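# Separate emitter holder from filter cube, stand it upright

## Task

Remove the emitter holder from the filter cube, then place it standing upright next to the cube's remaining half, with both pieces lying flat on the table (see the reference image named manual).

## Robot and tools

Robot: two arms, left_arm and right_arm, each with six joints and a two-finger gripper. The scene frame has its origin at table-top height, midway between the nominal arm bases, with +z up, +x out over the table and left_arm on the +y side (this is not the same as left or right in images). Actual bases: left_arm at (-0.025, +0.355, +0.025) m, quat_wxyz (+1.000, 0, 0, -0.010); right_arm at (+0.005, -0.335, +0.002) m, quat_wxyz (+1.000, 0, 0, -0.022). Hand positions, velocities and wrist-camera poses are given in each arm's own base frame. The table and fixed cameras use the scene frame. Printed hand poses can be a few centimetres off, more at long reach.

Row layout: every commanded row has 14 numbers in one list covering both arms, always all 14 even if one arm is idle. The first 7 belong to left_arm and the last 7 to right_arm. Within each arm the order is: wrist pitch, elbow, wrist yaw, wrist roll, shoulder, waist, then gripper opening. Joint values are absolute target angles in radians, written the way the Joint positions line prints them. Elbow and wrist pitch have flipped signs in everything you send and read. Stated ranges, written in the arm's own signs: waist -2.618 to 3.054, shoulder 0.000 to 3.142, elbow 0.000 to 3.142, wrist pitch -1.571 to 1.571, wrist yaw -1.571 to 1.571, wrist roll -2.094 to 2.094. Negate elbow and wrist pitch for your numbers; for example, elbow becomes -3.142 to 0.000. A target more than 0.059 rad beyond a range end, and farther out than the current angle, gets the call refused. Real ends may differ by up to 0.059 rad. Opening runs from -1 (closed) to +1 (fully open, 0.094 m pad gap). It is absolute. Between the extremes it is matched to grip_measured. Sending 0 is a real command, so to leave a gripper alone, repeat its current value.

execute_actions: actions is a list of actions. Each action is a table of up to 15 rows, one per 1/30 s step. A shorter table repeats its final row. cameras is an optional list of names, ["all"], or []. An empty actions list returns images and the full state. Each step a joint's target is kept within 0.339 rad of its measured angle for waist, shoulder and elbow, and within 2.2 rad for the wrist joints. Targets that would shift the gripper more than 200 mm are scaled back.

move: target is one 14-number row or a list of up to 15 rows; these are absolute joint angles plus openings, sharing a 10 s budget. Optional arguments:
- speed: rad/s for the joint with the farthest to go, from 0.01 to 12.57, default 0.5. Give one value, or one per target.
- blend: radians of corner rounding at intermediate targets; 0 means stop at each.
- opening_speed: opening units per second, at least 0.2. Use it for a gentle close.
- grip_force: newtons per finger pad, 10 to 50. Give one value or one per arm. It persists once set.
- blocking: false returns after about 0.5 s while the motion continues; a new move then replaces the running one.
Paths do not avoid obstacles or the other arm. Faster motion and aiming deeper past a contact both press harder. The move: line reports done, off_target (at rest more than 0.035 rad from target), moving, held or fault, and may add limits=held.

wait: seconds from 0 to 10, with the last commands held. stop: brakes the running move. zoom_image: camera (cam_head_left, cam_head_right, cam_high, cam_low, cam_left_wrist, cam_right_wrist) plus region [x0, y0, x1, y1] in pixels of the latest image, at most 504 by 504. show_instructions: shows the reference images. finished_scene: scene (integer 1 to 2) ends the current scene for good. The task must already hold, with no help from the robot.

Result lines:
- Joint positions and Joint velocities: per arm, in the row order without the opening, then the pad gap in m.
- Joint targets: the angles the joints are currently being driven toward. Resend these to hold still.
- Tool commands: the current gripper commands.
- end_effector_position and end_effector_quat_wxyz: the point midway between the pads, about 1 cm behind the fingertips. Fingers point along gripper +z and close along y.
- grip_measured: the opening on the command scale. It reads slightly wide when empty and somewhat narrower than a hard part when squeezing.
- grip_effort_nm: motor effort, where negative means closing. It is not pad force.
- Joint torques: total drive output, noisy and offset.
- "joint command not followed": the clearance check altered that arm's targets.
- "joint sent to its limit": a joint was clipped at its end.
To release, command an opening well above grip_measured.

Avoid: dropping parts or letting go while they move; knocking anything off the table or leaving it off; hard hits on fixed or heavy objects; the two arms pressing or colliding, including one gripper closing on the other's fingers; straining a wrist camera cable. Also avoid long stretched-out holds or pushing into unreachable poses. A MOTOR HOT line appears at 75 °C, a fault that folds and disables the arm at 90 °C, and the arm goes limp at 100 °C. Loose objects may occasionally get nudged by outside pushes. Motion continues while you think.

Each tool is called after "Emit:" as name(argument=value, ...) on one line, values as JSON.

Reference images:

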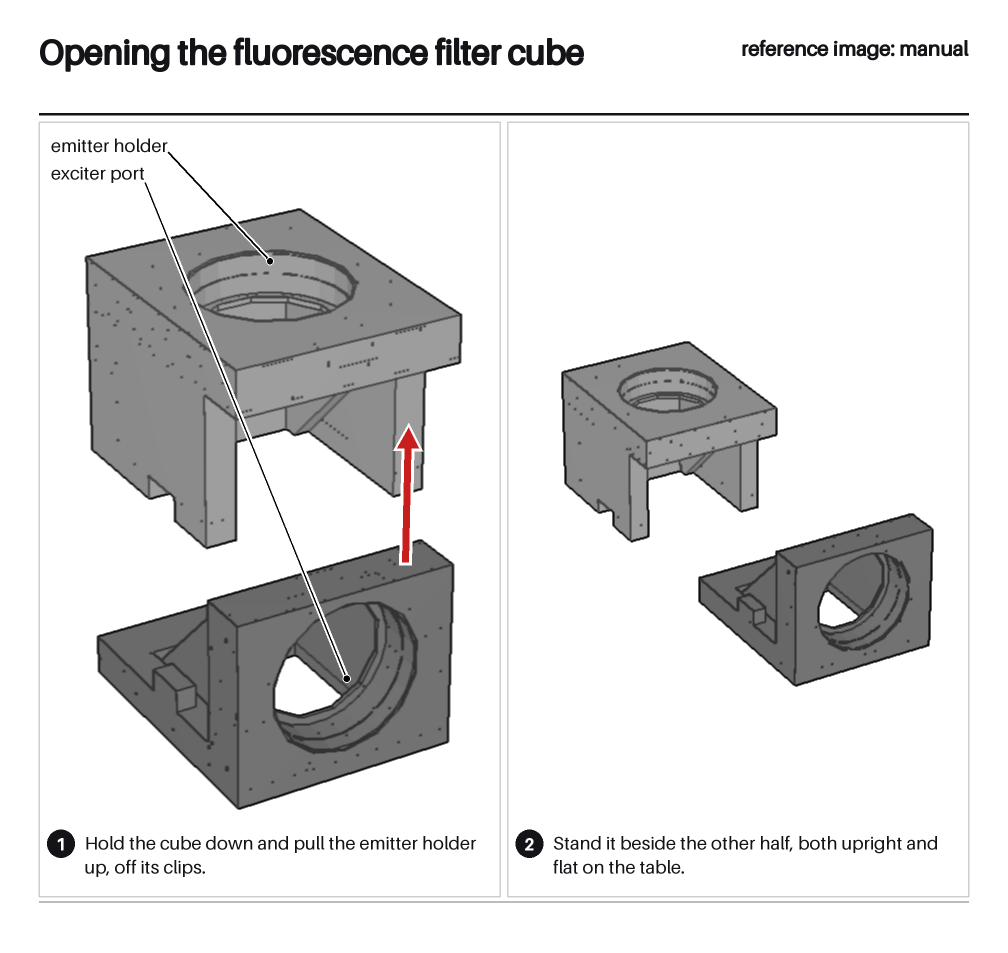

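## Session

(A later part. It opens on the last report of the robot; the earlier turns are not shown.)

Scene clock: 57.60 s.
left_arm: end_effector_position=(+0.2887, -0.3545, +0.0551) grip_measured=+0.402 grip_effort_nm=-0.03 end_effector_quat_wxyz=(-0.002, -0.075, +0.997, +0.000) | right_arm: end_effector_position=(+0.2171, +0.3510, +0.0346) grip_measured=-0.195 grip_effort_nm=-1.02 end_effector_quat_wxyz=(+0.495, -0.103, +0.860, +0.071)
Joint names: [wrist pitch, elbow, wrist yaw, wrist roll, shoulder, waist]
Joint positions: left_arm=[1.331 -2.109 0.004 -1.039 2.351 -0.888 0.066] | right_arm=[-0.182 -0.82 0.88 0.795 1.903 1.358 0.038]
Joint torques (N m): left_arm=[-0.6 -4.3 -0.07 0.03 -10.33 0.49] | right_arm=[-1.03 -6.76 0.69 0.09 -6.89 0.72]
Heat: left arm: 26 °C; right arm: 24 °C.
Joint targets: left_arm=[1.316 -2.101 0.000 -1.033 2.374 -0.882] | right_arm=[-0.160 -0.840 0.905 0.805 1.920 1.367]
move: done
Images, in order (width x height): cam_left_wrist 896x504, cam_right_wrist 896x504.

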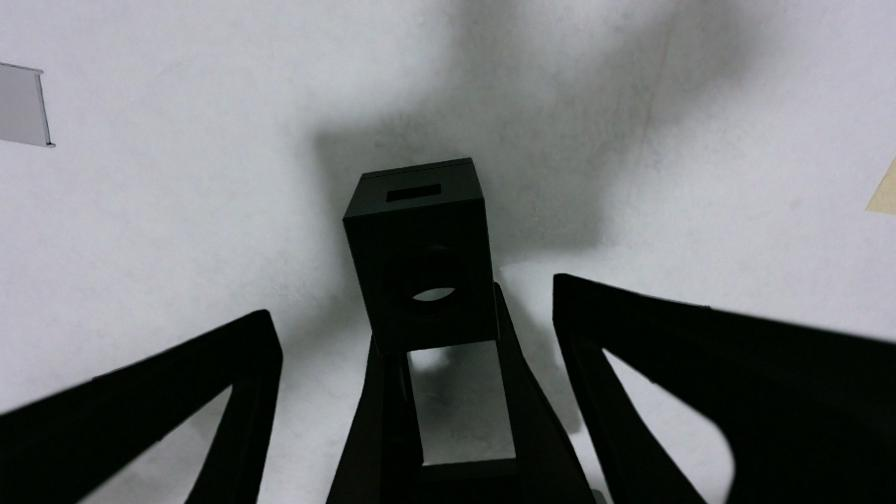

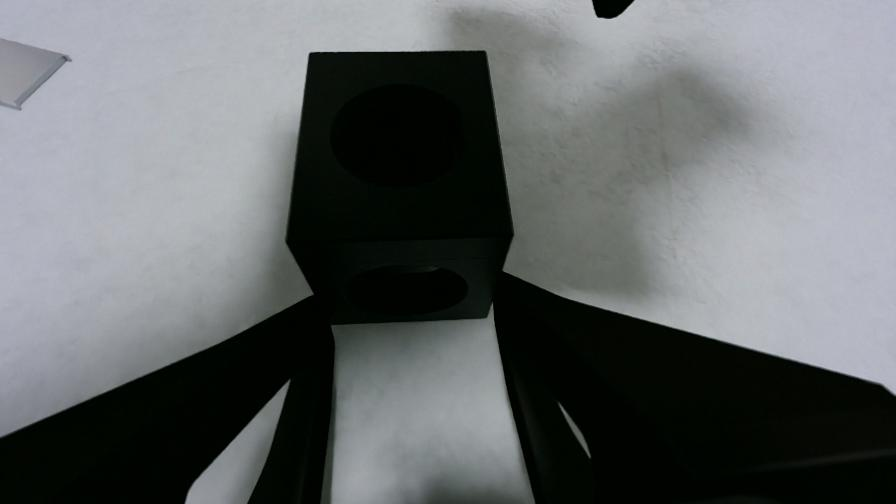

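Emit:
move(target=[1.140,-1.947,0.0,-1.033,2.393,-0.882,0.4,-0.160,-0.840,0.905,0.805,1.920,1.367,-0.35], speed=0.2, cameras=["cam_left_wrist","cam_right_wrist"])

Scene clock: 59.73 s.
left_arm: end_effector_position=(+0.2893, -0.3553, +0.0100) grip_measured=+0.402 grip_effort_nm=-0.03 end_effector_quat_wxyz=(+0.000, -0.075, +0.997, -0.003) | right_arm: end_effector_position=(+0.2171, +0.3510, +0.0346) grip_measured=-0.195 grip_effort_nm=-1.02 end_effector_quat_wxyz=(+0.495, -0.103, +0.860, +0.071)
Joint names: [wrist pitch, elbow, wrist yaw, wrist roll, shoulder, waist]
Joint positions: left_arm=[1.156 -1.956 0.004 -1.039 2.367 -0.888 0.066] | right_arm=[-0.182 -0.82 0.88 0.795 1.903 1.358 0.038]
Joint torques (N m): left_arm=[-0.67 -4.21 -0.06 0.04 -10.15 0.51] | right_arm=[-1.02 -6.76 0.67 0.09 -6.91 0.75]
Heat: left arm: 26 °C; right arm: 24 °C.
Joint targets: left_arm=[1.140 -1.947 0.000 -1.033 2.393 -0.882] | right_arm=[-0.160 -0.840 0.905 0.805 1.920 1.367]
move: done
Images, in order (width x height): cam_left_wrist 896x504, cam_right_wrist 896x504.

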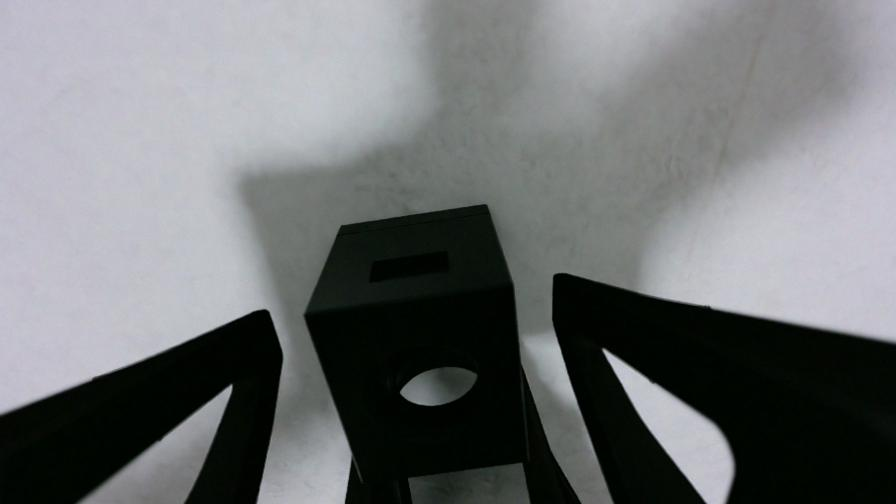

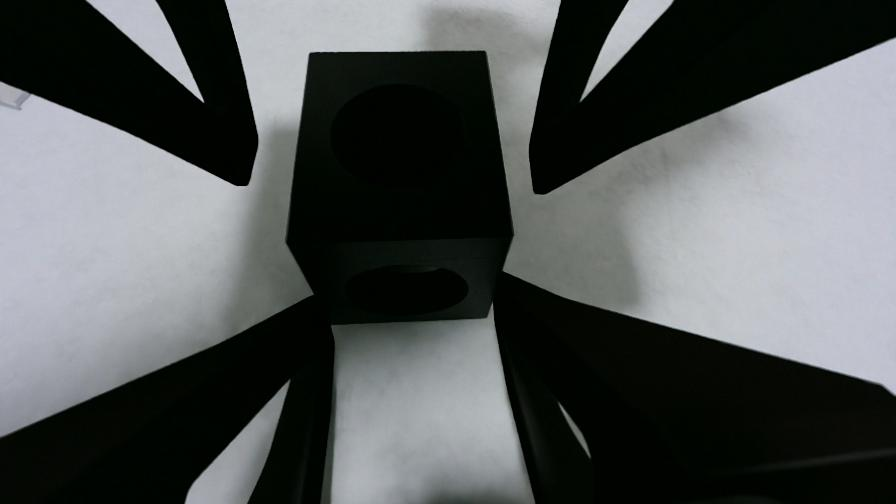

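Emit:
move(target=[1.140,-1.947,0.0,-1.033,2.393,-0.882,-0.35,-0.160,-0.840,0.905,0.805,1.920,1.367,-0.35], opening_speed=0.6, cameras=["cam_left_wrist","cam_right_wrist"])

Scene clock: 61.47 s.
left_arm: end_effector_position=(+0.2899, -0.3567, +0.0100) grip_measured=-0.171 grip_effort_nm=-0.97 end_effector_quat_wxyz=(+0.000, -0.075, +0.997, -0.006) | right_arm: end_effector_position=(+0.2171, +0.3510, +0.0346) grip_measured=-0.195 grip_effort_nm=-1.02 end_effector_quat_wxyz=(+0.495, -0.102, +0.860, +0.071)
Joint names: [wrist pitch, elbow, wrist yaw, wrist roll, shoulder, waist]
Joint positions: left_arm=[1.15 -1.956 0.006 -1.039 2.367 -0.888 0.039] | right_arm=[-0.182 -0.82 0.88 0.797 1.903 1.358 0.038]
Joint torques (N m): left_arm=[-0.6 -4.22 -0.08 0.06 -10.13 0.42] | right_arm=[-1.02 -6.65 0.68 0.07 -6.94 0.77]
Heat: left arm: 26 °C; right arm: 24 °C.
Joint targets: left_arm=[1.140 -1.947 0.000 -1.033 2.393 -0.882] | right_arm=[-0.160 -0.840 0.905 0.805 1.920 1.367]
move: done
Images, in order (width x height): cam_left_wrist 896x504, cam_right_wrist 896x504.

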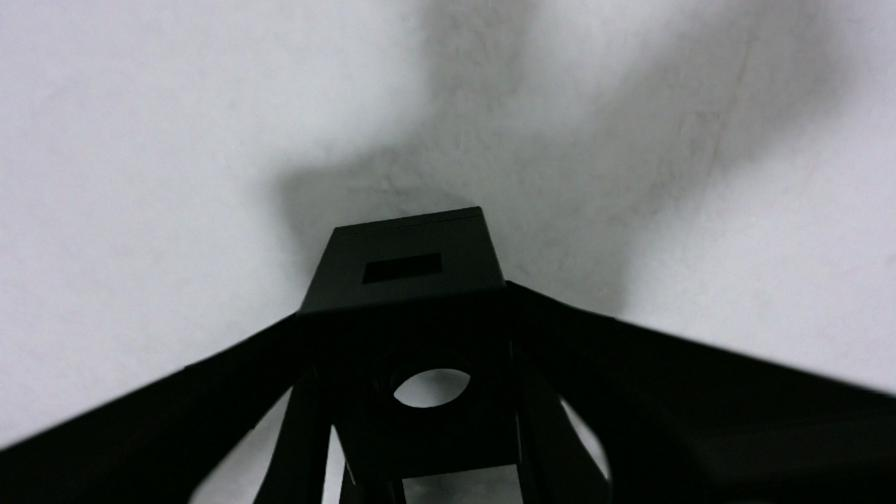

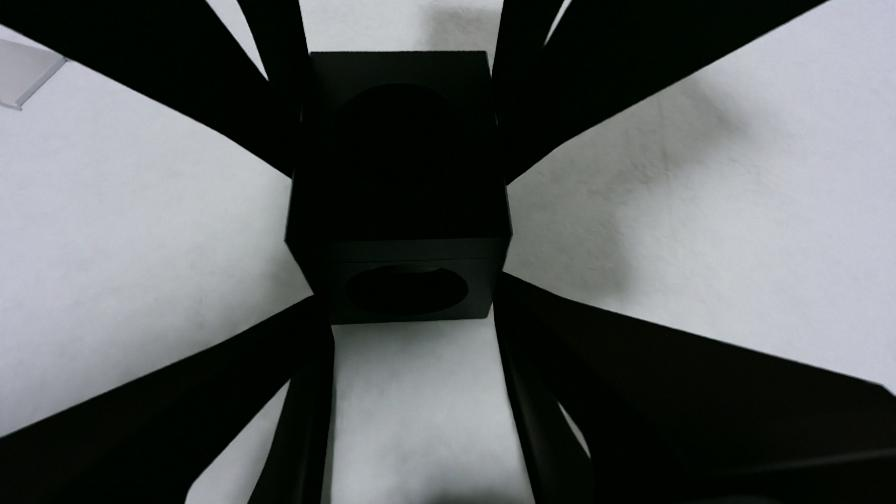

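Emit:
move(target=[[1.183,-1.990,0.0,-1.033,2.393,-0.882,-0.35,-0.030,-0.840,0.785,0.805,1.940,1.367,-0.35],[1.233,-2.040,0.0,-1.033,2.393,-0.882,-0.35,0.107,-0.840,0.662,0.805,1.960,1.367,-0.35],[1.283,-2.090,0.0,-1.033,2.393,-0.882,-0.35,0.107,-0.840,0.662,0.805,1.960,1.367,-0.35]], speed=0.15, blend=[0.02,0.02,0], cameras=["cam_left_wrist","cam_right_wrist"])

Scene clock: 73.50 s.
left_arm: end_effector_position=(+0.2875, -0.3558, +0.0123) grip_measured=-0.173 grip_effort_nm=-0.97 end_effector_quat_wxyz=(-0.015, -0.075, +0.997, +0.010) | right_arm: end_effector_position=(+0.2122, +0.3519, +0.0292) grip_measured=-0.195 grip_effort_nm=-1.02 end_effector_quat_wxyz=(+0.468, -0.109, +0.875, +0.061)
Joint names: [wrist pitch, elbow, wrist yaw, wrist roll, shoulder, waist]
Joint positions: left_arm=[1.233 -2.036 0.014 -1.039 2.407 -0.888 0.039] | right_arm=[-0.06 -0.865 0.838 0.84 1.903 1.358 0.038]
Joint torques (N m): left_arm=[0.11 -9.18 -0.17 0.04 -13.26 0.51] | right_arm=[0.4 -2.65 -1.63 -0.37 -3.89 0.72]
Heat: left arm: 28 °C; right arm: 25 °C.
Joint targets: left_arm=[1.283 -2.090 0.000 -1.033 2.393 -0.882] | right_arm=[0.107 -0.840 0.662 0.805 1.960 1.367]
move: off_target (left_arm, right_arm); left_arm: the elbow is farthest, 0.054 rad from its target; right_arm: the wrist yaw is farthest, 0.176 rad from its target
Images, in order (width x height): cam_left_wrist 896x504, cam_right_wrist 896x504.

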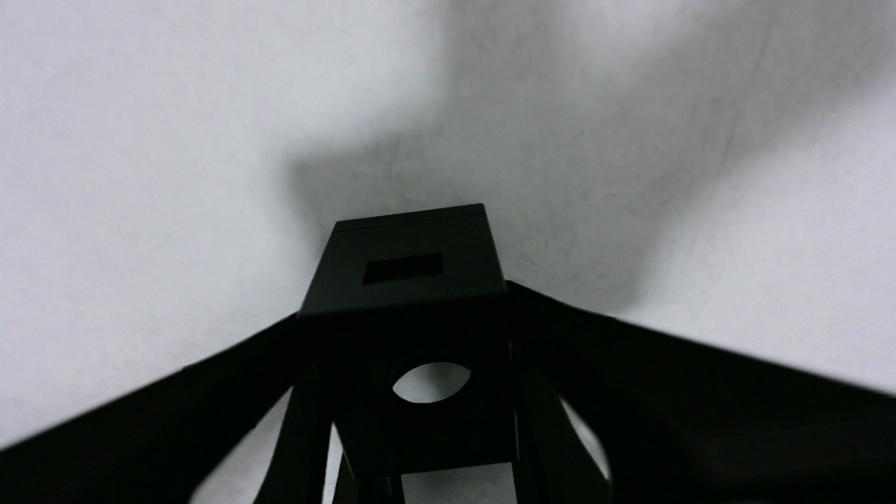

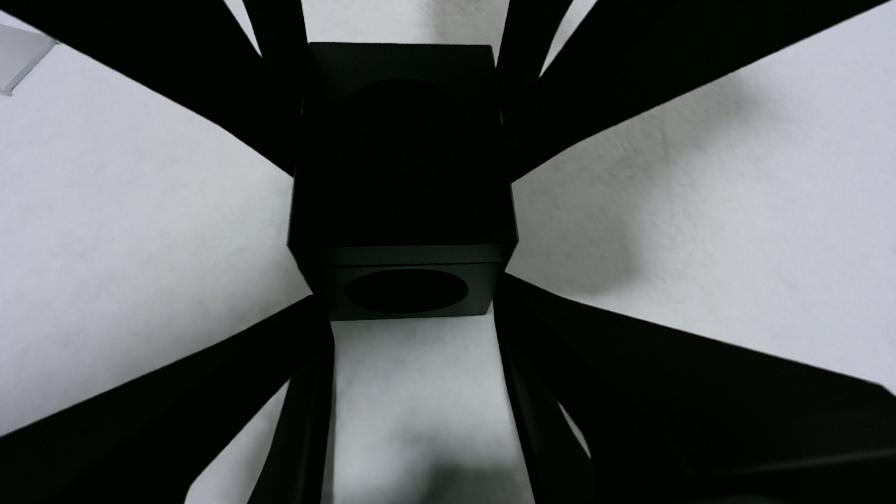

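Emit:
move(target=[[1.295,-2.130,0.0,-1.033,2.375,-0.882,-0.35,0.147,-0.840,0.625,0.805,1.960,1.367,-0.35],[1.320,-2.180,0.0,-1.033,2.365,-0.882,-0.35,0.167,-0.840,0.600,0.805,1.965,1.367,-0.35]], speed=0.15, blend=[0.02,0], cameras=["cam_left_wrist","cam_right_wrist"])

Scene clock: 75.33 s.
left_arm: end_effector_position=(+0.2881, -0.3557, +0.0200) grip_measured=-0.174 grip_effort_nm=-0.98 end_effector_quat_wxyz=(-0.018, -0.081, +0.996, +0.016) | right_arm: end_effector_position=(+0.2128, +0.3534, +0.0315) grip_measured=-0.195 grip_effort_nm=-1.02 end_effector_quat_wxyz=(+0.467, -0.105, +0.876, +0.060)
Joint names: [wrist pitch, elbow, wrist yaw, wrist roll, shoulder, waist]
Joint positions: left_arm=[1.289 -2.092 0.011 -1.05 2.422 -0.888 0.039] | right_arm=[-0.038 -0.881 0.84 0.852 1.903 1.358 0.038]
Joint torques (N m): left_arm=[-0.06 -11.95 -0.13 0.18 -16.5 0.5] | right_arm=[0.78 -1.26 -2.41 -0.5 -3.45 0.73]
Heat: left arm: 28 °C; right arm: 25 °C.
Joint targets: left_arm=[1.320 -2.180 0.000 -1.033 2.365 -0.882] | right_arm=[0.167 -0.840 0.600 0.805 1.965 1.367]
move: off_target (left_arm, right_arm); left_arm: the elbow is farthest, 0.088 rad from its target; right_arm: the wrist yaw is farthest, 0.240 rad from its target
Images, in order (width x height): cam_left_wrist 896x504, cam_right_wrist 896x504.

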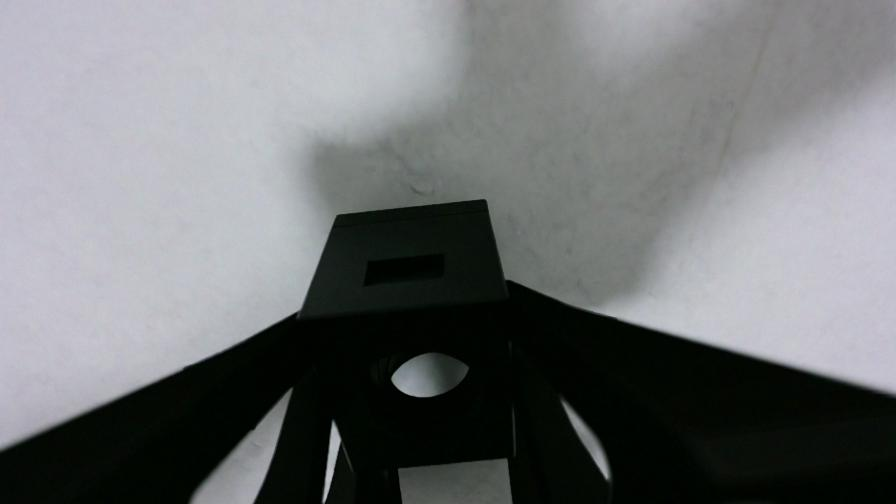

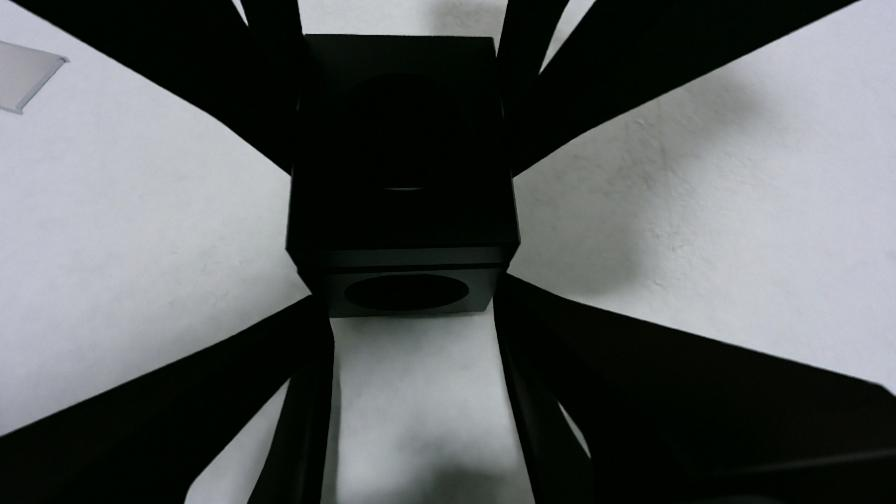

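Emit:
zoom_image(camera="cam_right_wrist", region=[270, 180, 550, 340])

Emit:
zoom_image(camera="cam_left_wrist", region=[280, 180, 560, 340])

Scaled by 1.800 from the camera's 896x504 image, which has a finer 1280x720 frame.

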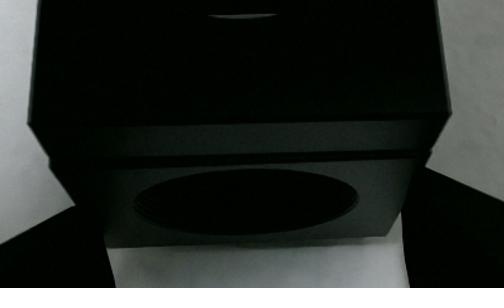

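Scaled by 1.800 from the camera's 896x504 image, which has a finer 1280x720 frame.

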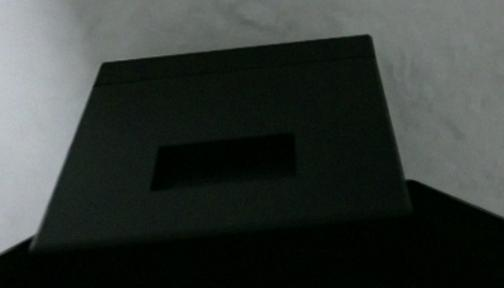

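Emit:
move(target=[[1.300,-2.230,0.0,-1.033,2.345,-0.882,-0.35,0.200,-0.840,0.560,0.805,1.970,1.367,-0.35]], speed=0.12, cameras=["cam_left_wrist","cam_right_wrist"])

Scene clock: 78.17 s.
left_arm: end_effector_position=(+0.2903, -0.3601, +0.0305) grip_measured=-0.175 grip_effort_nm=-0.98 end_effector_quat_wxyz=(-0.016, -0.079, +0.997, +0.008) | right_arm: end_effector_position=(+0.2131, +0.3486, +0.0312) grip_measured=-0.195 grip_effort_nm=-1.02 end_effector_quat_wxyz=(+0.464, -0.109, +0.878, +0.049)
Joint names: [wrist pitch, elbow, wrist yaw, wrist roll, shoulder, waist]
Joint positions: left_arm=[1.315 -2.135 0.016 -1.047 2.422 -0.888 0.039] | right_arm=[-0.004 -0.883 0.841 0.852 1.896 1.355 0.038]
Joint torques (N m): left_arm=[-0.56 -12.56 -0.19 0.13 -18.1 0.51] | right_arm=[0.8 -1.16 -2.86 -0.48 -2.45 1.03]
Heat: left arm: 30 °C; right arm: 25 °C.
Joint targets: left_arm=[1.300 -2.230 0.000 -1.033 2.345 -0.882] | right_arm=[0.200 -0.840 0.560 0.805 1.970 1.367]
move: off_target (left_arm, right_arm); left_arm: the elbow is farthest, 0.095 rad from its target; right_arm: the wrist yaw is farthest, 0.281 rad from its target
Images, in order (width x height): cam_left_wrist 896x504, cam_right_wrist 896x504.

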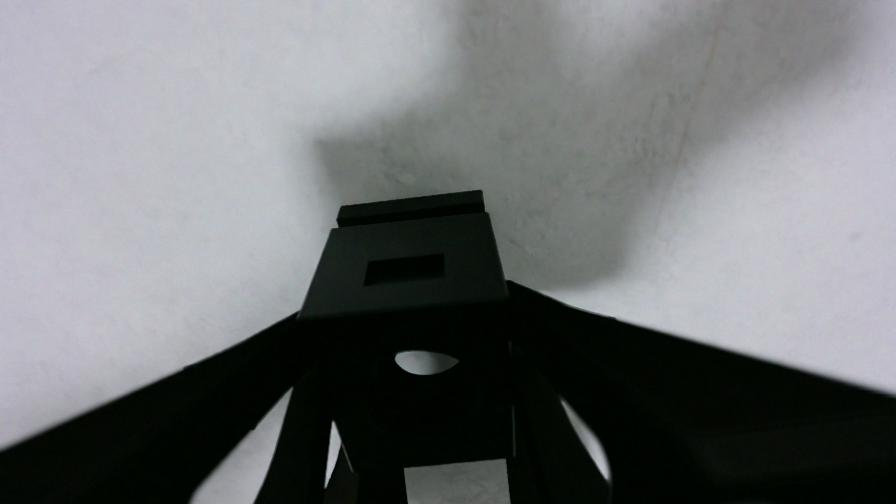

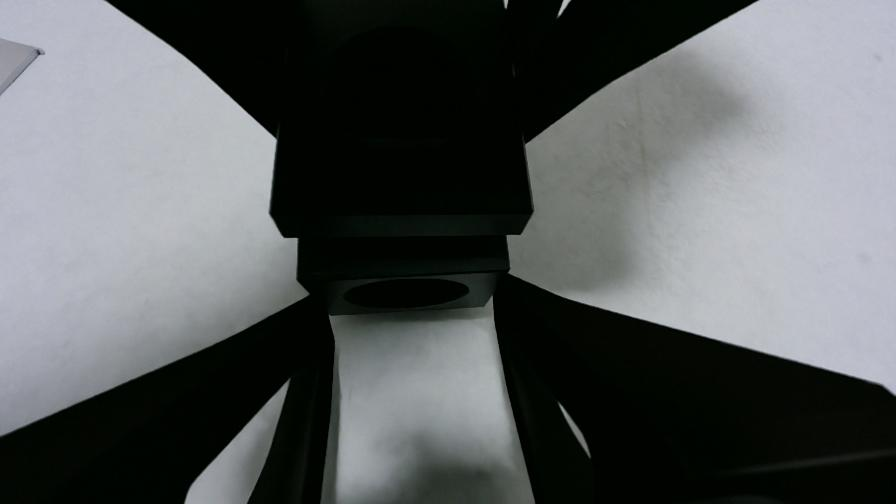

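Emit:
move(target=[[1.330,-2.290,0.0,-1.033,2.325,-0.882,-0.35,0.160,-0.840,0.600,0.805,1.960,1.367,-0.35]], speed=0.12, cameras=["cam_left_wrist","cam_right_wrist"])

Scene clock: 79.57 s.
left_arm: end_effector_position=(+0.3114, -0.3839, +0.1003) grip_measured=-0.176 grip_effort_nm=-0.98 end_effector_quat_wxyz=(+0.042, -0.075, +0.994, -0.068) | right_arm: end_effector_position=(+0.2106, +0.3473, +0.0285) grip_measured=-0.195 grip_effort_nm=-1.02 end_effector_quat_wxyz=(+0.459, -0.120, +0.879, +0.044)
Joint names: [wrist pitch, elbow, wrist yaw, wrist roll, shoulder, waist]
Joint positions: left_arm=[1.335 -2.275 0.009 -1.039 2.351 -0.888 0.039] | right_arm=[0.006 -0.878 0.83 0.838 1.894 1.357 0.038]
Joint torques (N m): left_arm=[-0.82 -6.11 -0.11 0.04 -14.05 0.5] | right_arm=[0.33 -1.4 -2.28 -0.33 -3.14 0.81]
Heat: left arm: 31 °C; right arm: 25 °C.
Joint targets: left_arm=[1.330 -2.290 0.000 -1.033 2.325 -0.882] | right_arm=[0.160 -0.840 0.600 0.805 1.960 1.367]
move: off_target (right_arm); right_arm: the wrist yaw is farthest, 0.230 rad from its target
Images, in order (width x height): cam_left_wrist 896x504, cam_right_wrist 896x504.

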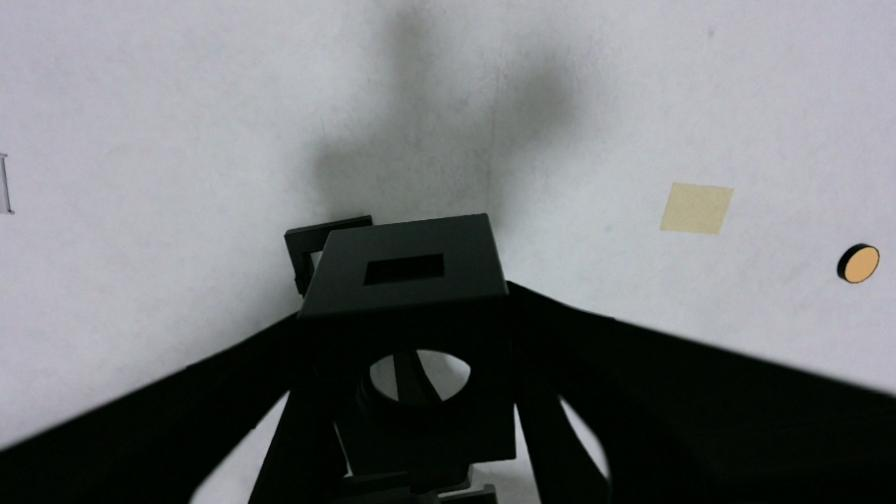

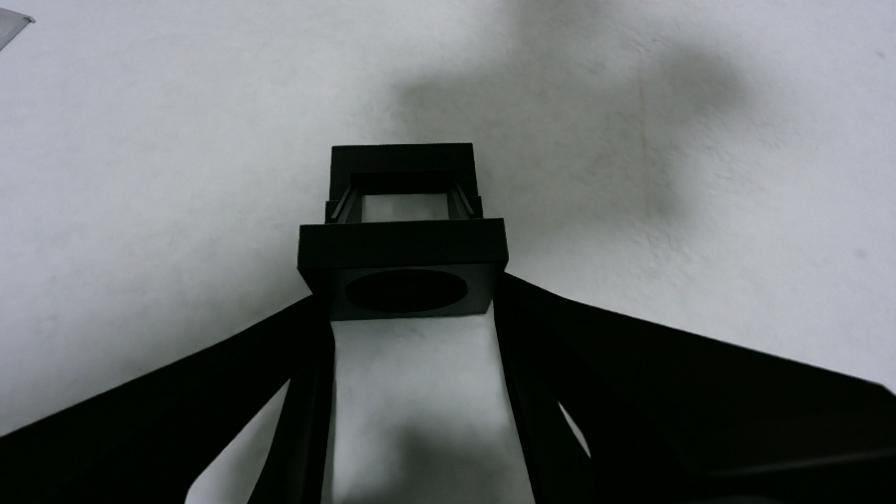

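Emit:
zoom_image(camera="cam_right_wrist", region=[270, 120, 550, 340])

Emit:
zoom_image(camera="cam_left_wrist", region=[260, 190, 420, 320])

Scaled by 1.800 from the camera's 896x504 image, which has a finer 1280x720 frame.

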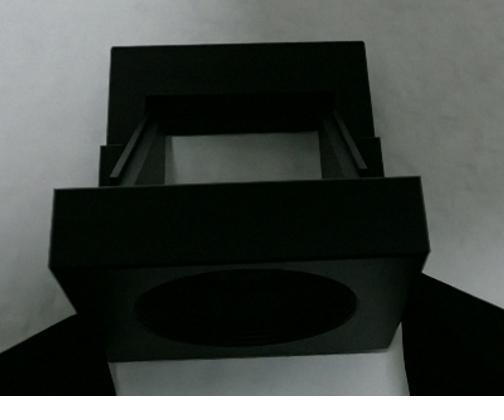

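Scaled by 3.150 from the camera's 896x504 image, which has a finer 1280x720 frame.

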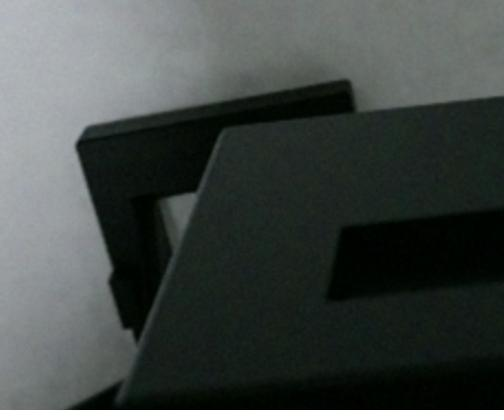

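Emit:
move(target=[[1.307,-1.756,0.0,-0.948,2.020,-0.796,-0.35,0.020,-0.885,0.845,0.835,1.910,1.367,-0.35]], speed=0.3, cameras=["cam_left_wrist","cam_right_wrist","cam_high"])

Scene clock: 87.77 s.
left_arm: end_effector_position=(+0.2666, -0.2763, +0.0845) grip_measured=-0.176 grip_effort_nm=-0.98 end_effector_quat_wxyz=(-0.021, -0.076, +0.997, +0.018) | right_arm: end_effector_position=(+0.2139, +0.3473, +0.0333) grip_measured=-0.195 grip_effort_nm=-1.02 end_effector_quat_wxyz=(+0.471, -0.112, +0.874, +0.044)
Joint names: [wrist pitch, elbow, wrist yaw, wrist roll, shoulder, waist]
Joint positions: left_arm=[1.322 -1.765 0.009 -0.954 2.068 -0.802 0.039] | right_arm=[-0.011 -0.878 0.857 0.838 1.894 1.357 0.038]
Joint torques (N m): left_arm=[-0.57 -4.18 -0.1 0.07 -13.38 0.54] | right_arm=[-0.83 -5.55 0.28 -0.04 -7.08 0.81]
Heat: left arm: 32 °C; right arm: 25 °C.
Joint targets: left_arm=[1.307 -1.756 0.000 -0.948 2.020 -0.796] | right_arm=[0.020 -0.885 0.845 0.835 1.910 1.367]
move: off_target (left_arm); left_arm: the shoulder is farthest, 0.048 rad from its target
Images, in order (width x height): cam_high 896x504, cam_left_wrist 896x504, cam_right_wrist 896x504.

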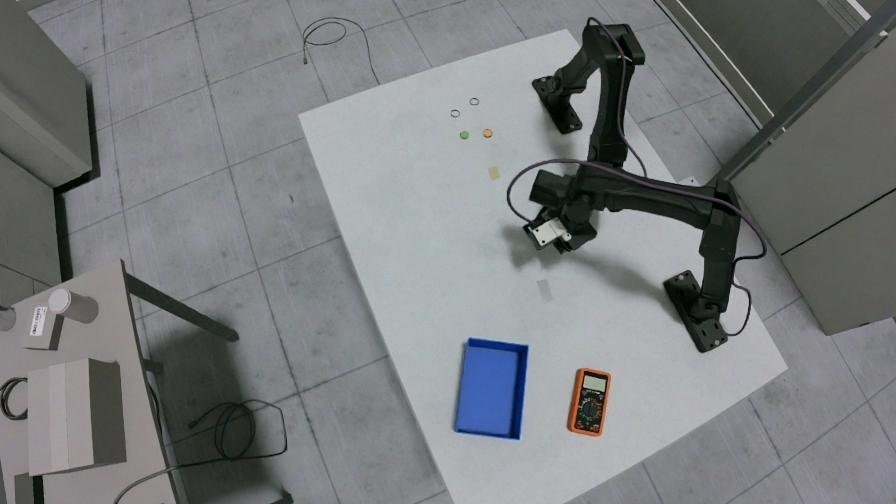

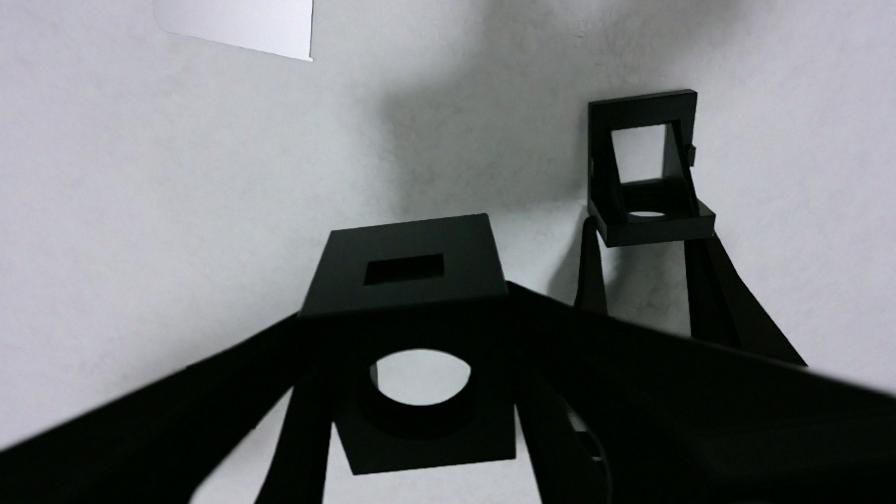

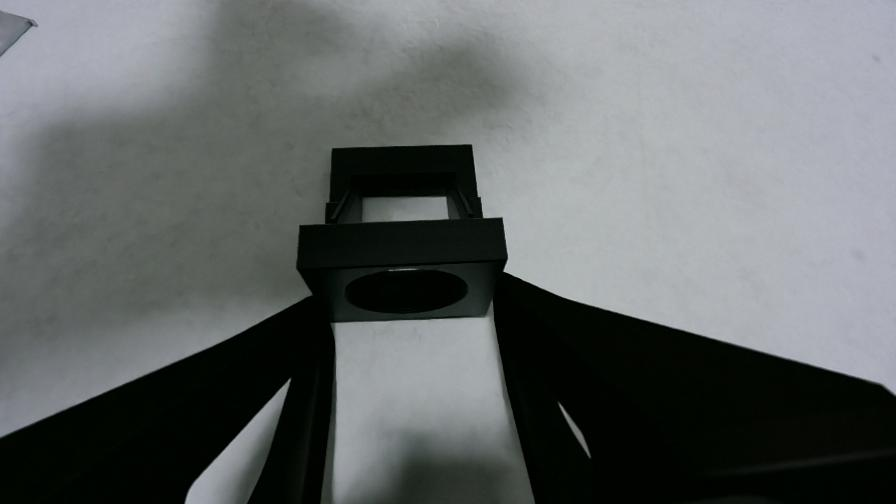

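Emit:
move(target=[[0.991,-1.494,0.0,-0.948,2.060,-0.797,-0.35,0.055,-0.880,0.800,0.835,1.910,1.367,-0.35]], speed=0.25, cameras=["cam_left_wrist","cam_right_wrist"])

Scene clock: 93.67 s.
left_arm: end_effector_position=(+0.2665, -0.2763, +0.0199) grip_measured=-0.176 grip_effort_nm=-0.97 end_effector_quat_wxyz=(-0.004, -0.076, +0.997, -0.002) | right_arm: end_effector_position=(+0.2132, +0.3476, +0.0323) grip_measured=-0.195 grip_effort_nm=-1.02 end_effector_quat_wxyz=(+0.468, -0.114, +0.875, +0.045)
Joint names: [wrist pitch, elbow, wrist yaw, wrist roll, shoulder, waist]
Joint positions: left_arm=[1.008 -1.501 0.009 -0.953 2.066 -0.802 0.039] | right_arm=[-0.009 -0.878 0.851 0.838 1.894 1.357 0.038]
Joint torques (N m): left_arm=[-0.64 -4.18 -0.1 0.04 -10.03 0.38] | right_arm=[-0.51 -5.07 -0.16 -0.05 -7.09 0.77]
Heat: left arm: 32 °C; right arm: 25 °C.
Joint targets: left_arm=[0.991 -1.494 0.000 -0.948 2.060 -0.797] | right_arm=[0.055 -0.880 0.800 0.835 1.910 1.367]
move: off_target (right_arm); right_arm: the wrist pitch is farthest, 0.064 rad from its target
Images, in order (width x height): cam_left_wrist 896x504, cam_right_wrist 896x504.

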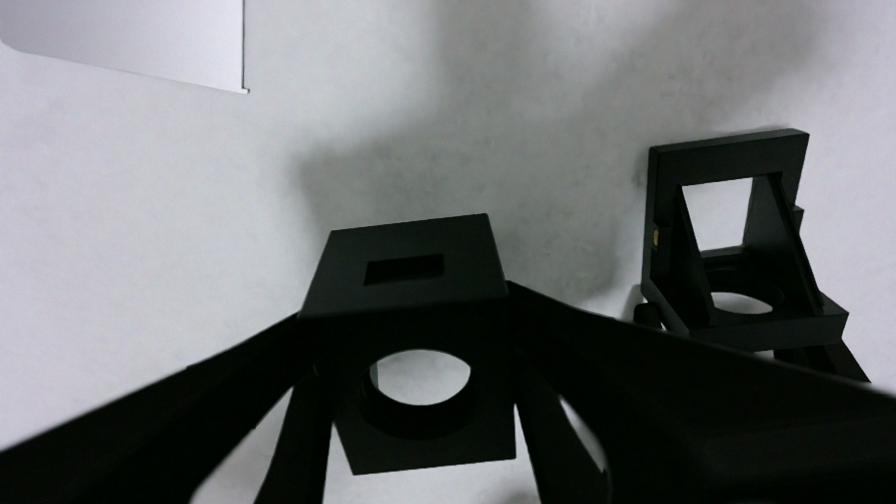

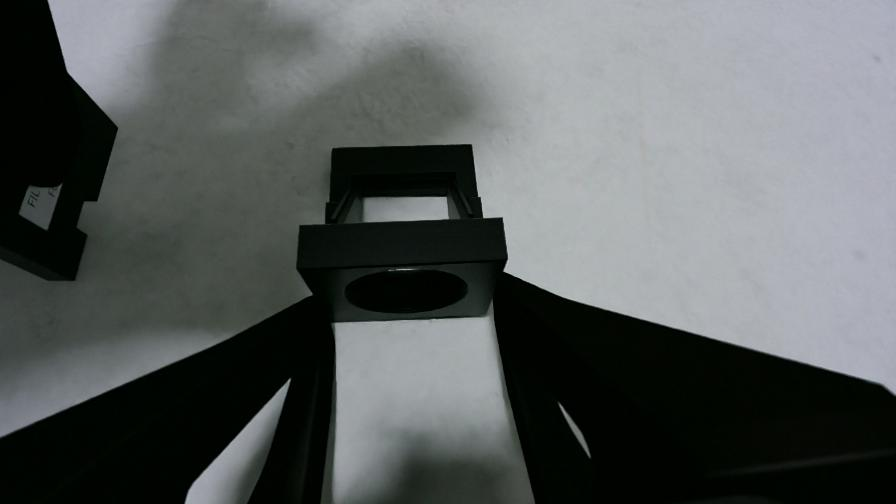

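Emit:
move(target=[[0.976,-1.479,0.0,-0.948,2.060,-0.797,-0.35,0.090,-0.880,0.760,0.835,1.910,1.367,-0.35]], speed=0.2, cameras=["cam_right_wrist"])

Scene clock: 96.00 s.
left_arm: end_effector_position=(+0.2660, -0.2757, +0.0166) grip_measured=-0.176 grip_effort_nm=-0.98 end_effector_quat_wxyz=(-0.003, -0.076, +0.997, -0.003) | right_arm: end_effector_position=(+0.2124, +0.3480, +0.0317) grip_measured=-0.195 grip_effort_nm=-1.02 end_effector_quat_wxyz=(+0.464, -0.117, +0.877, +0.043)
Joint names: [wrist pitch, elbow, wrist yaw, wrist roll, shoulder, waist]
Joint positions: left_arm=[0.992 -1.487 0.009 -0.953 2.066 -0.802 0.039] | right_arm=[0.005 -0.884 0.844 0.838 1.894 1.357 0.038]
Joint torques (N m): left_arm=[-0.72 -4 -0.11 0.04 -10.04 0.42] | right_arm=[-0.32 -4.64 -0.53 -0.05 -7.13 0.8]
Heat: left arm: 31 °C; right arm: 25 °C.
Joint targets: left_arm=[0.976 -1.479 0.000 -0.948 2.060 -0.797] | right_arm=[0.090 -0.880 0.760 0.835 1.910 1.367]
move: off_target (right_arm); right_arm: the wrist pitch is farthest, 0.085 rad from its target
Images, in order (width x height): cam_right_wrist 896x504.

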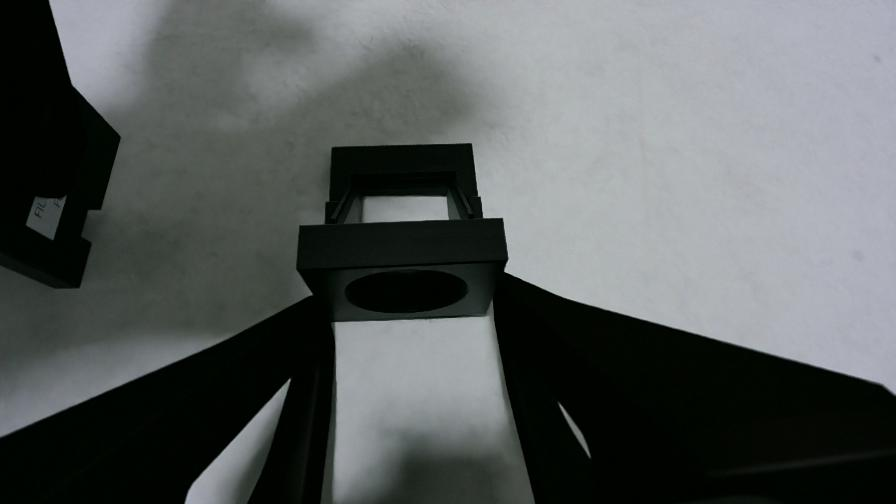

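Emit:
move(target=[[0.964,-1.467,0.0,-0.948,2.060,-0.797,-0.35,0.050,-0.880,0.805,0.835,1.910,1.367,0.2]], speed=0.2, opening_speed=0.5, cameras=["cam_left_wrist","cam_right_wrist"])

Scene clock: 99.33 s.
left_arm: end_effector_position=(+0.2654, -0.2751, +0.0138) grip_measured=-0.176 grip_effort_nm=-0.98 end_effector_quat_wxyz=(-0.003, -0.076, +0.997, -0.003) | right_arm: end_effector_position=(+0.2139, +0.3459, +0.0332) grip_measured=+0.197 grip_effort_nm=0.17 end_effector_quat_wxyz=(+0.470, -0.115, +0.874, +0.038)
Joint names: [wrist pitch, elbow, wrist yaw, wrist roll, shoulder, waist]
Joint positions: left_arm=[0.98 -1.476 0.009 -0.953 2.066 -0.802 0.039] | right_arm=[0.008 -0.884 0.86 0.838 1.894 1.357 0.056]
Joint torques (N m): left_arm=[-0.64 -4.1 -0.13 0.04 -9.99 0.43] | right_arm=[-0.71 -4.64 -0.18 -0.04 -7.09 0.8]
Heat: left arm: 30 °C; right arm: 25 °C.
Joint targets: left_arm=[0.964 -1.467 0.000 -0.948 2.060 -0.797] | right_arm=[0.050 -0.880 0.805 0.835 1.910 1.367]
move: off_target (right_arm); right_arm: the wrist yaw is farthest, 0.055 rad from its target
Images, in order (width x height): cam_left_wrist 896x504, cam_right_wrist 896x504.

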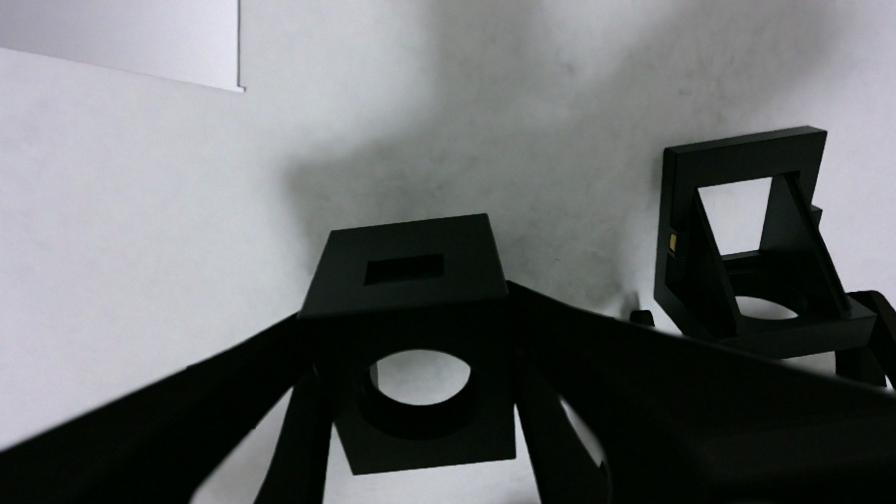

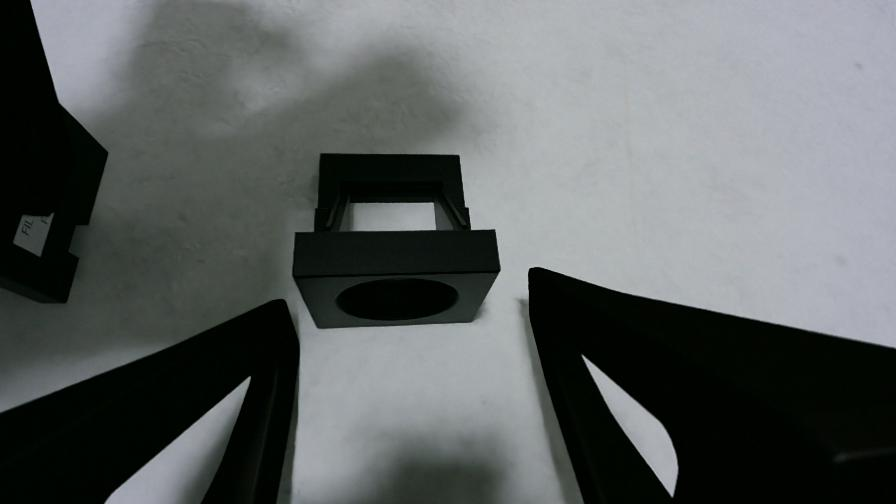

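Emit:
move(target=[[0.952,-1.455,0.0,-0.948,2.060,-0.797,-0.35,-0.030,-0.884,0.875,0.860,1.820,1.390,0.2],[0.952,-1.455,0.0,-0.948,2.060,-0.797,-0.35,0.100,-0.780,0.955,1.020,1.765,1.503,0.2],[0.952,-1.455,0.0,-0.948,2.060,-0.797,-0.35,0.100,-0.800,0.955,1.020,1.600,1.503,0.2]], speed=[0.15,0.25,0.3], blend=[0.02,0.03,0], cameras=["cam_left_wrist","cam_right_wrist"])

Scene clock: 103.37 s.
left_arm: end_effector_position=(+0.2647, -0.2743, +0.0110) grip_measured=-0.176 grip_effort_nm=-0.97 end_effector_quat_wxyz=(-0.003, -0.076, +0.997, -0.003) | right_arm: end_effector_position=(+0.1688, +0.3409, +0.1000) grip_measured=+0.197 grip_effort_nm=0.15 end_effector_quat_wxyz=(+0.491, -0.065, +0.857, +0.143)
Joint names: [wrist pitch, elbow, wrist yaw, wrist roll, shoulder, waist]
Joint positions: left_arm=[0.968 -1.464 0.009 -0.953 2.066 -0.802 0.039] | right_arm=[0.082 -0.791 0.923 1.009 1.622 1.496 0.056]
Joint torques (N m): left_arm=[-0.66 -4.01 -0.11 0.05 -9.96 0.43] | right_arm=[-1.03 -6.58 0.79 0.11 -8.42 0.57]
Heat: left arm: 30 °C; right arm: 25 °C.
Joint targets: left_arm=[0.952 -1.455 0.000 -0.948 2.060 -0.797] | right_arm=[0.100 -0.800 0.955 1.020 1.600 1.503]
move: done
Images, in order (width x height): cam_left_wrist 896x504, cam_right_wrist 896x504.

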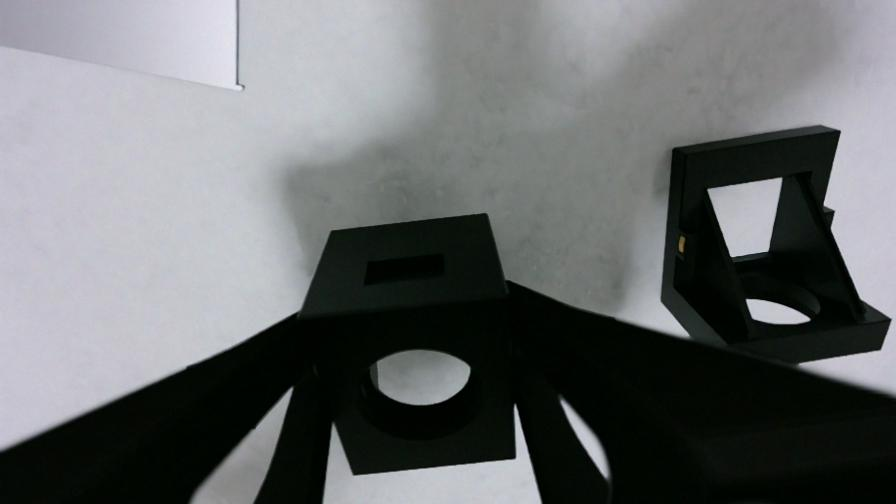

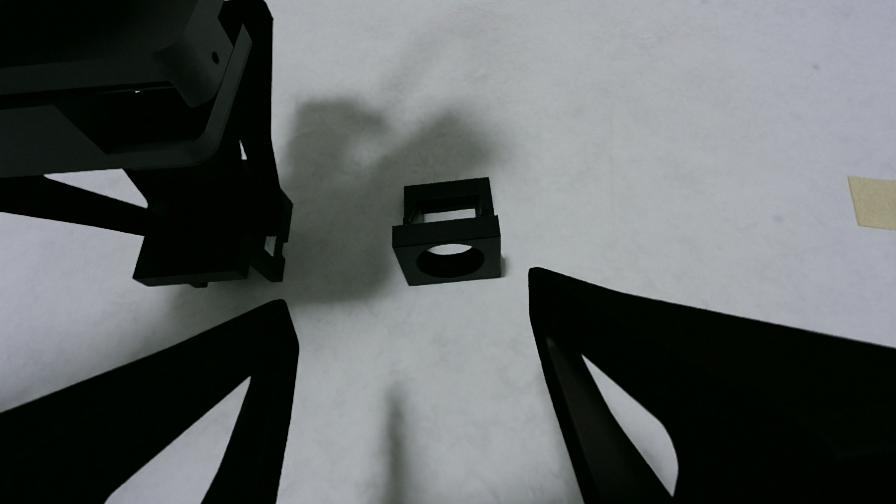

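Emit:
zoom_image(camera="cam_right_wrist", region=[110, 140, 350, 310])

Scaled by 2.100 from the camera's 896x504 image, which has a finer 1280x720 frame.

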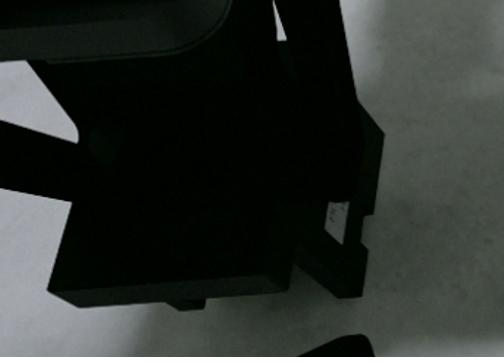

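Emit:
move(target=[0.940,-1.443,0.0,-0.948,2.060,-0.797,-0.35,0.100,-0.800,0.955,1.020,1.600,1.503,0.2], speed=0.1)

Emit:
move(target=[0.930,-1.433,0.0,-0.948,2.060,-0.797,-0.35,0.100,-0.800,0.955,1.020,1.600,1.503,0.2], speed=0.1)

Scene clock: 105.00 s.
left_arm: end_effector_position=(+0.2638, -0.2735, +0.0081) grip_measured=-0.176 grip_effort_nm=-0.98 end_effector_quat_wxyz=(-0.003, -0.076, +0.997, -0.003) | right_arm: end_effector_position=(+0.1688, +0.3409, +0.1000) grip_measured=+0.197 grip_effort_nm=0.15 end_effector_quat_wxyz=(+0.491, -0.065, +0.857, +0.143)
Joint names: [wrist pitch, elbow, wrist yaw, wrist roll, shoulder, waist]
Joint positions: left_arm=[0.957 -1.452 0.009 -0.953 2.066 -0.802 0.039] | right_arm=[0.082 -0.791 0.923 1.009 1.622 1.496 0.056]
Joint torques (N m): left_arm=[-0.64 -3.96 -0.11 0.05 -9.96 0.43] | right_arm=[-1.03 -6.63 0.78 0.1 -8.47 0.55]
Heat: left arm: 29 °C; right arm: 25 °C.
Joint targets: left_arm=[0.940 -1.443 0.000 -0.948 2.060 -0.797] | right_arm=[0.100 -0.800 0.955 1.020 1.600 1.503]
move: done

Scene clock: 105.77 s.
left_arm: end_effector_position=(+0.2632, -0.2728, +0.0058) grip_measured=-0.176 grip_effort_nm=-0.98 end_effector_quat_wxyz=(-0.003, -0.076, +0.997, -0.003) | right_arm: end_effector_position=(+0.1688, +0.3409, +0.1000) grip_measured=+0.197 grip_effort_nm=0.15 end_effector_quat_wxyz=(+0.491, -0.065, +0.857, +0.143)
Joint names: [wrist pitch, elbow, wrist yaw, wrist roll, shoulder, waist]
Joint positions: left_arm=[0.947 -1.442 0.009 -0.953 2.066 -0.802 0.039] | right_arm=[0.082 -0.791 0.923 1.009 1.622 1.496 0.056]
Joint torques (N m): left_arm=[-0.63 -3.92 -0.12 0.05 -9.88 0.42] | right_arm=[-1.05 -6.56 0.78 0.09 -8.46 0.59]
Heat: left arm: 29 °C; right arm: 25 °C.
Joint targets: left_arm=[0.930 -1.433 0.000 -0.948 2.060 -0.797] | right_arm=[0.100 -0.800 0.955 1.020 1.600 1.503]
move: done


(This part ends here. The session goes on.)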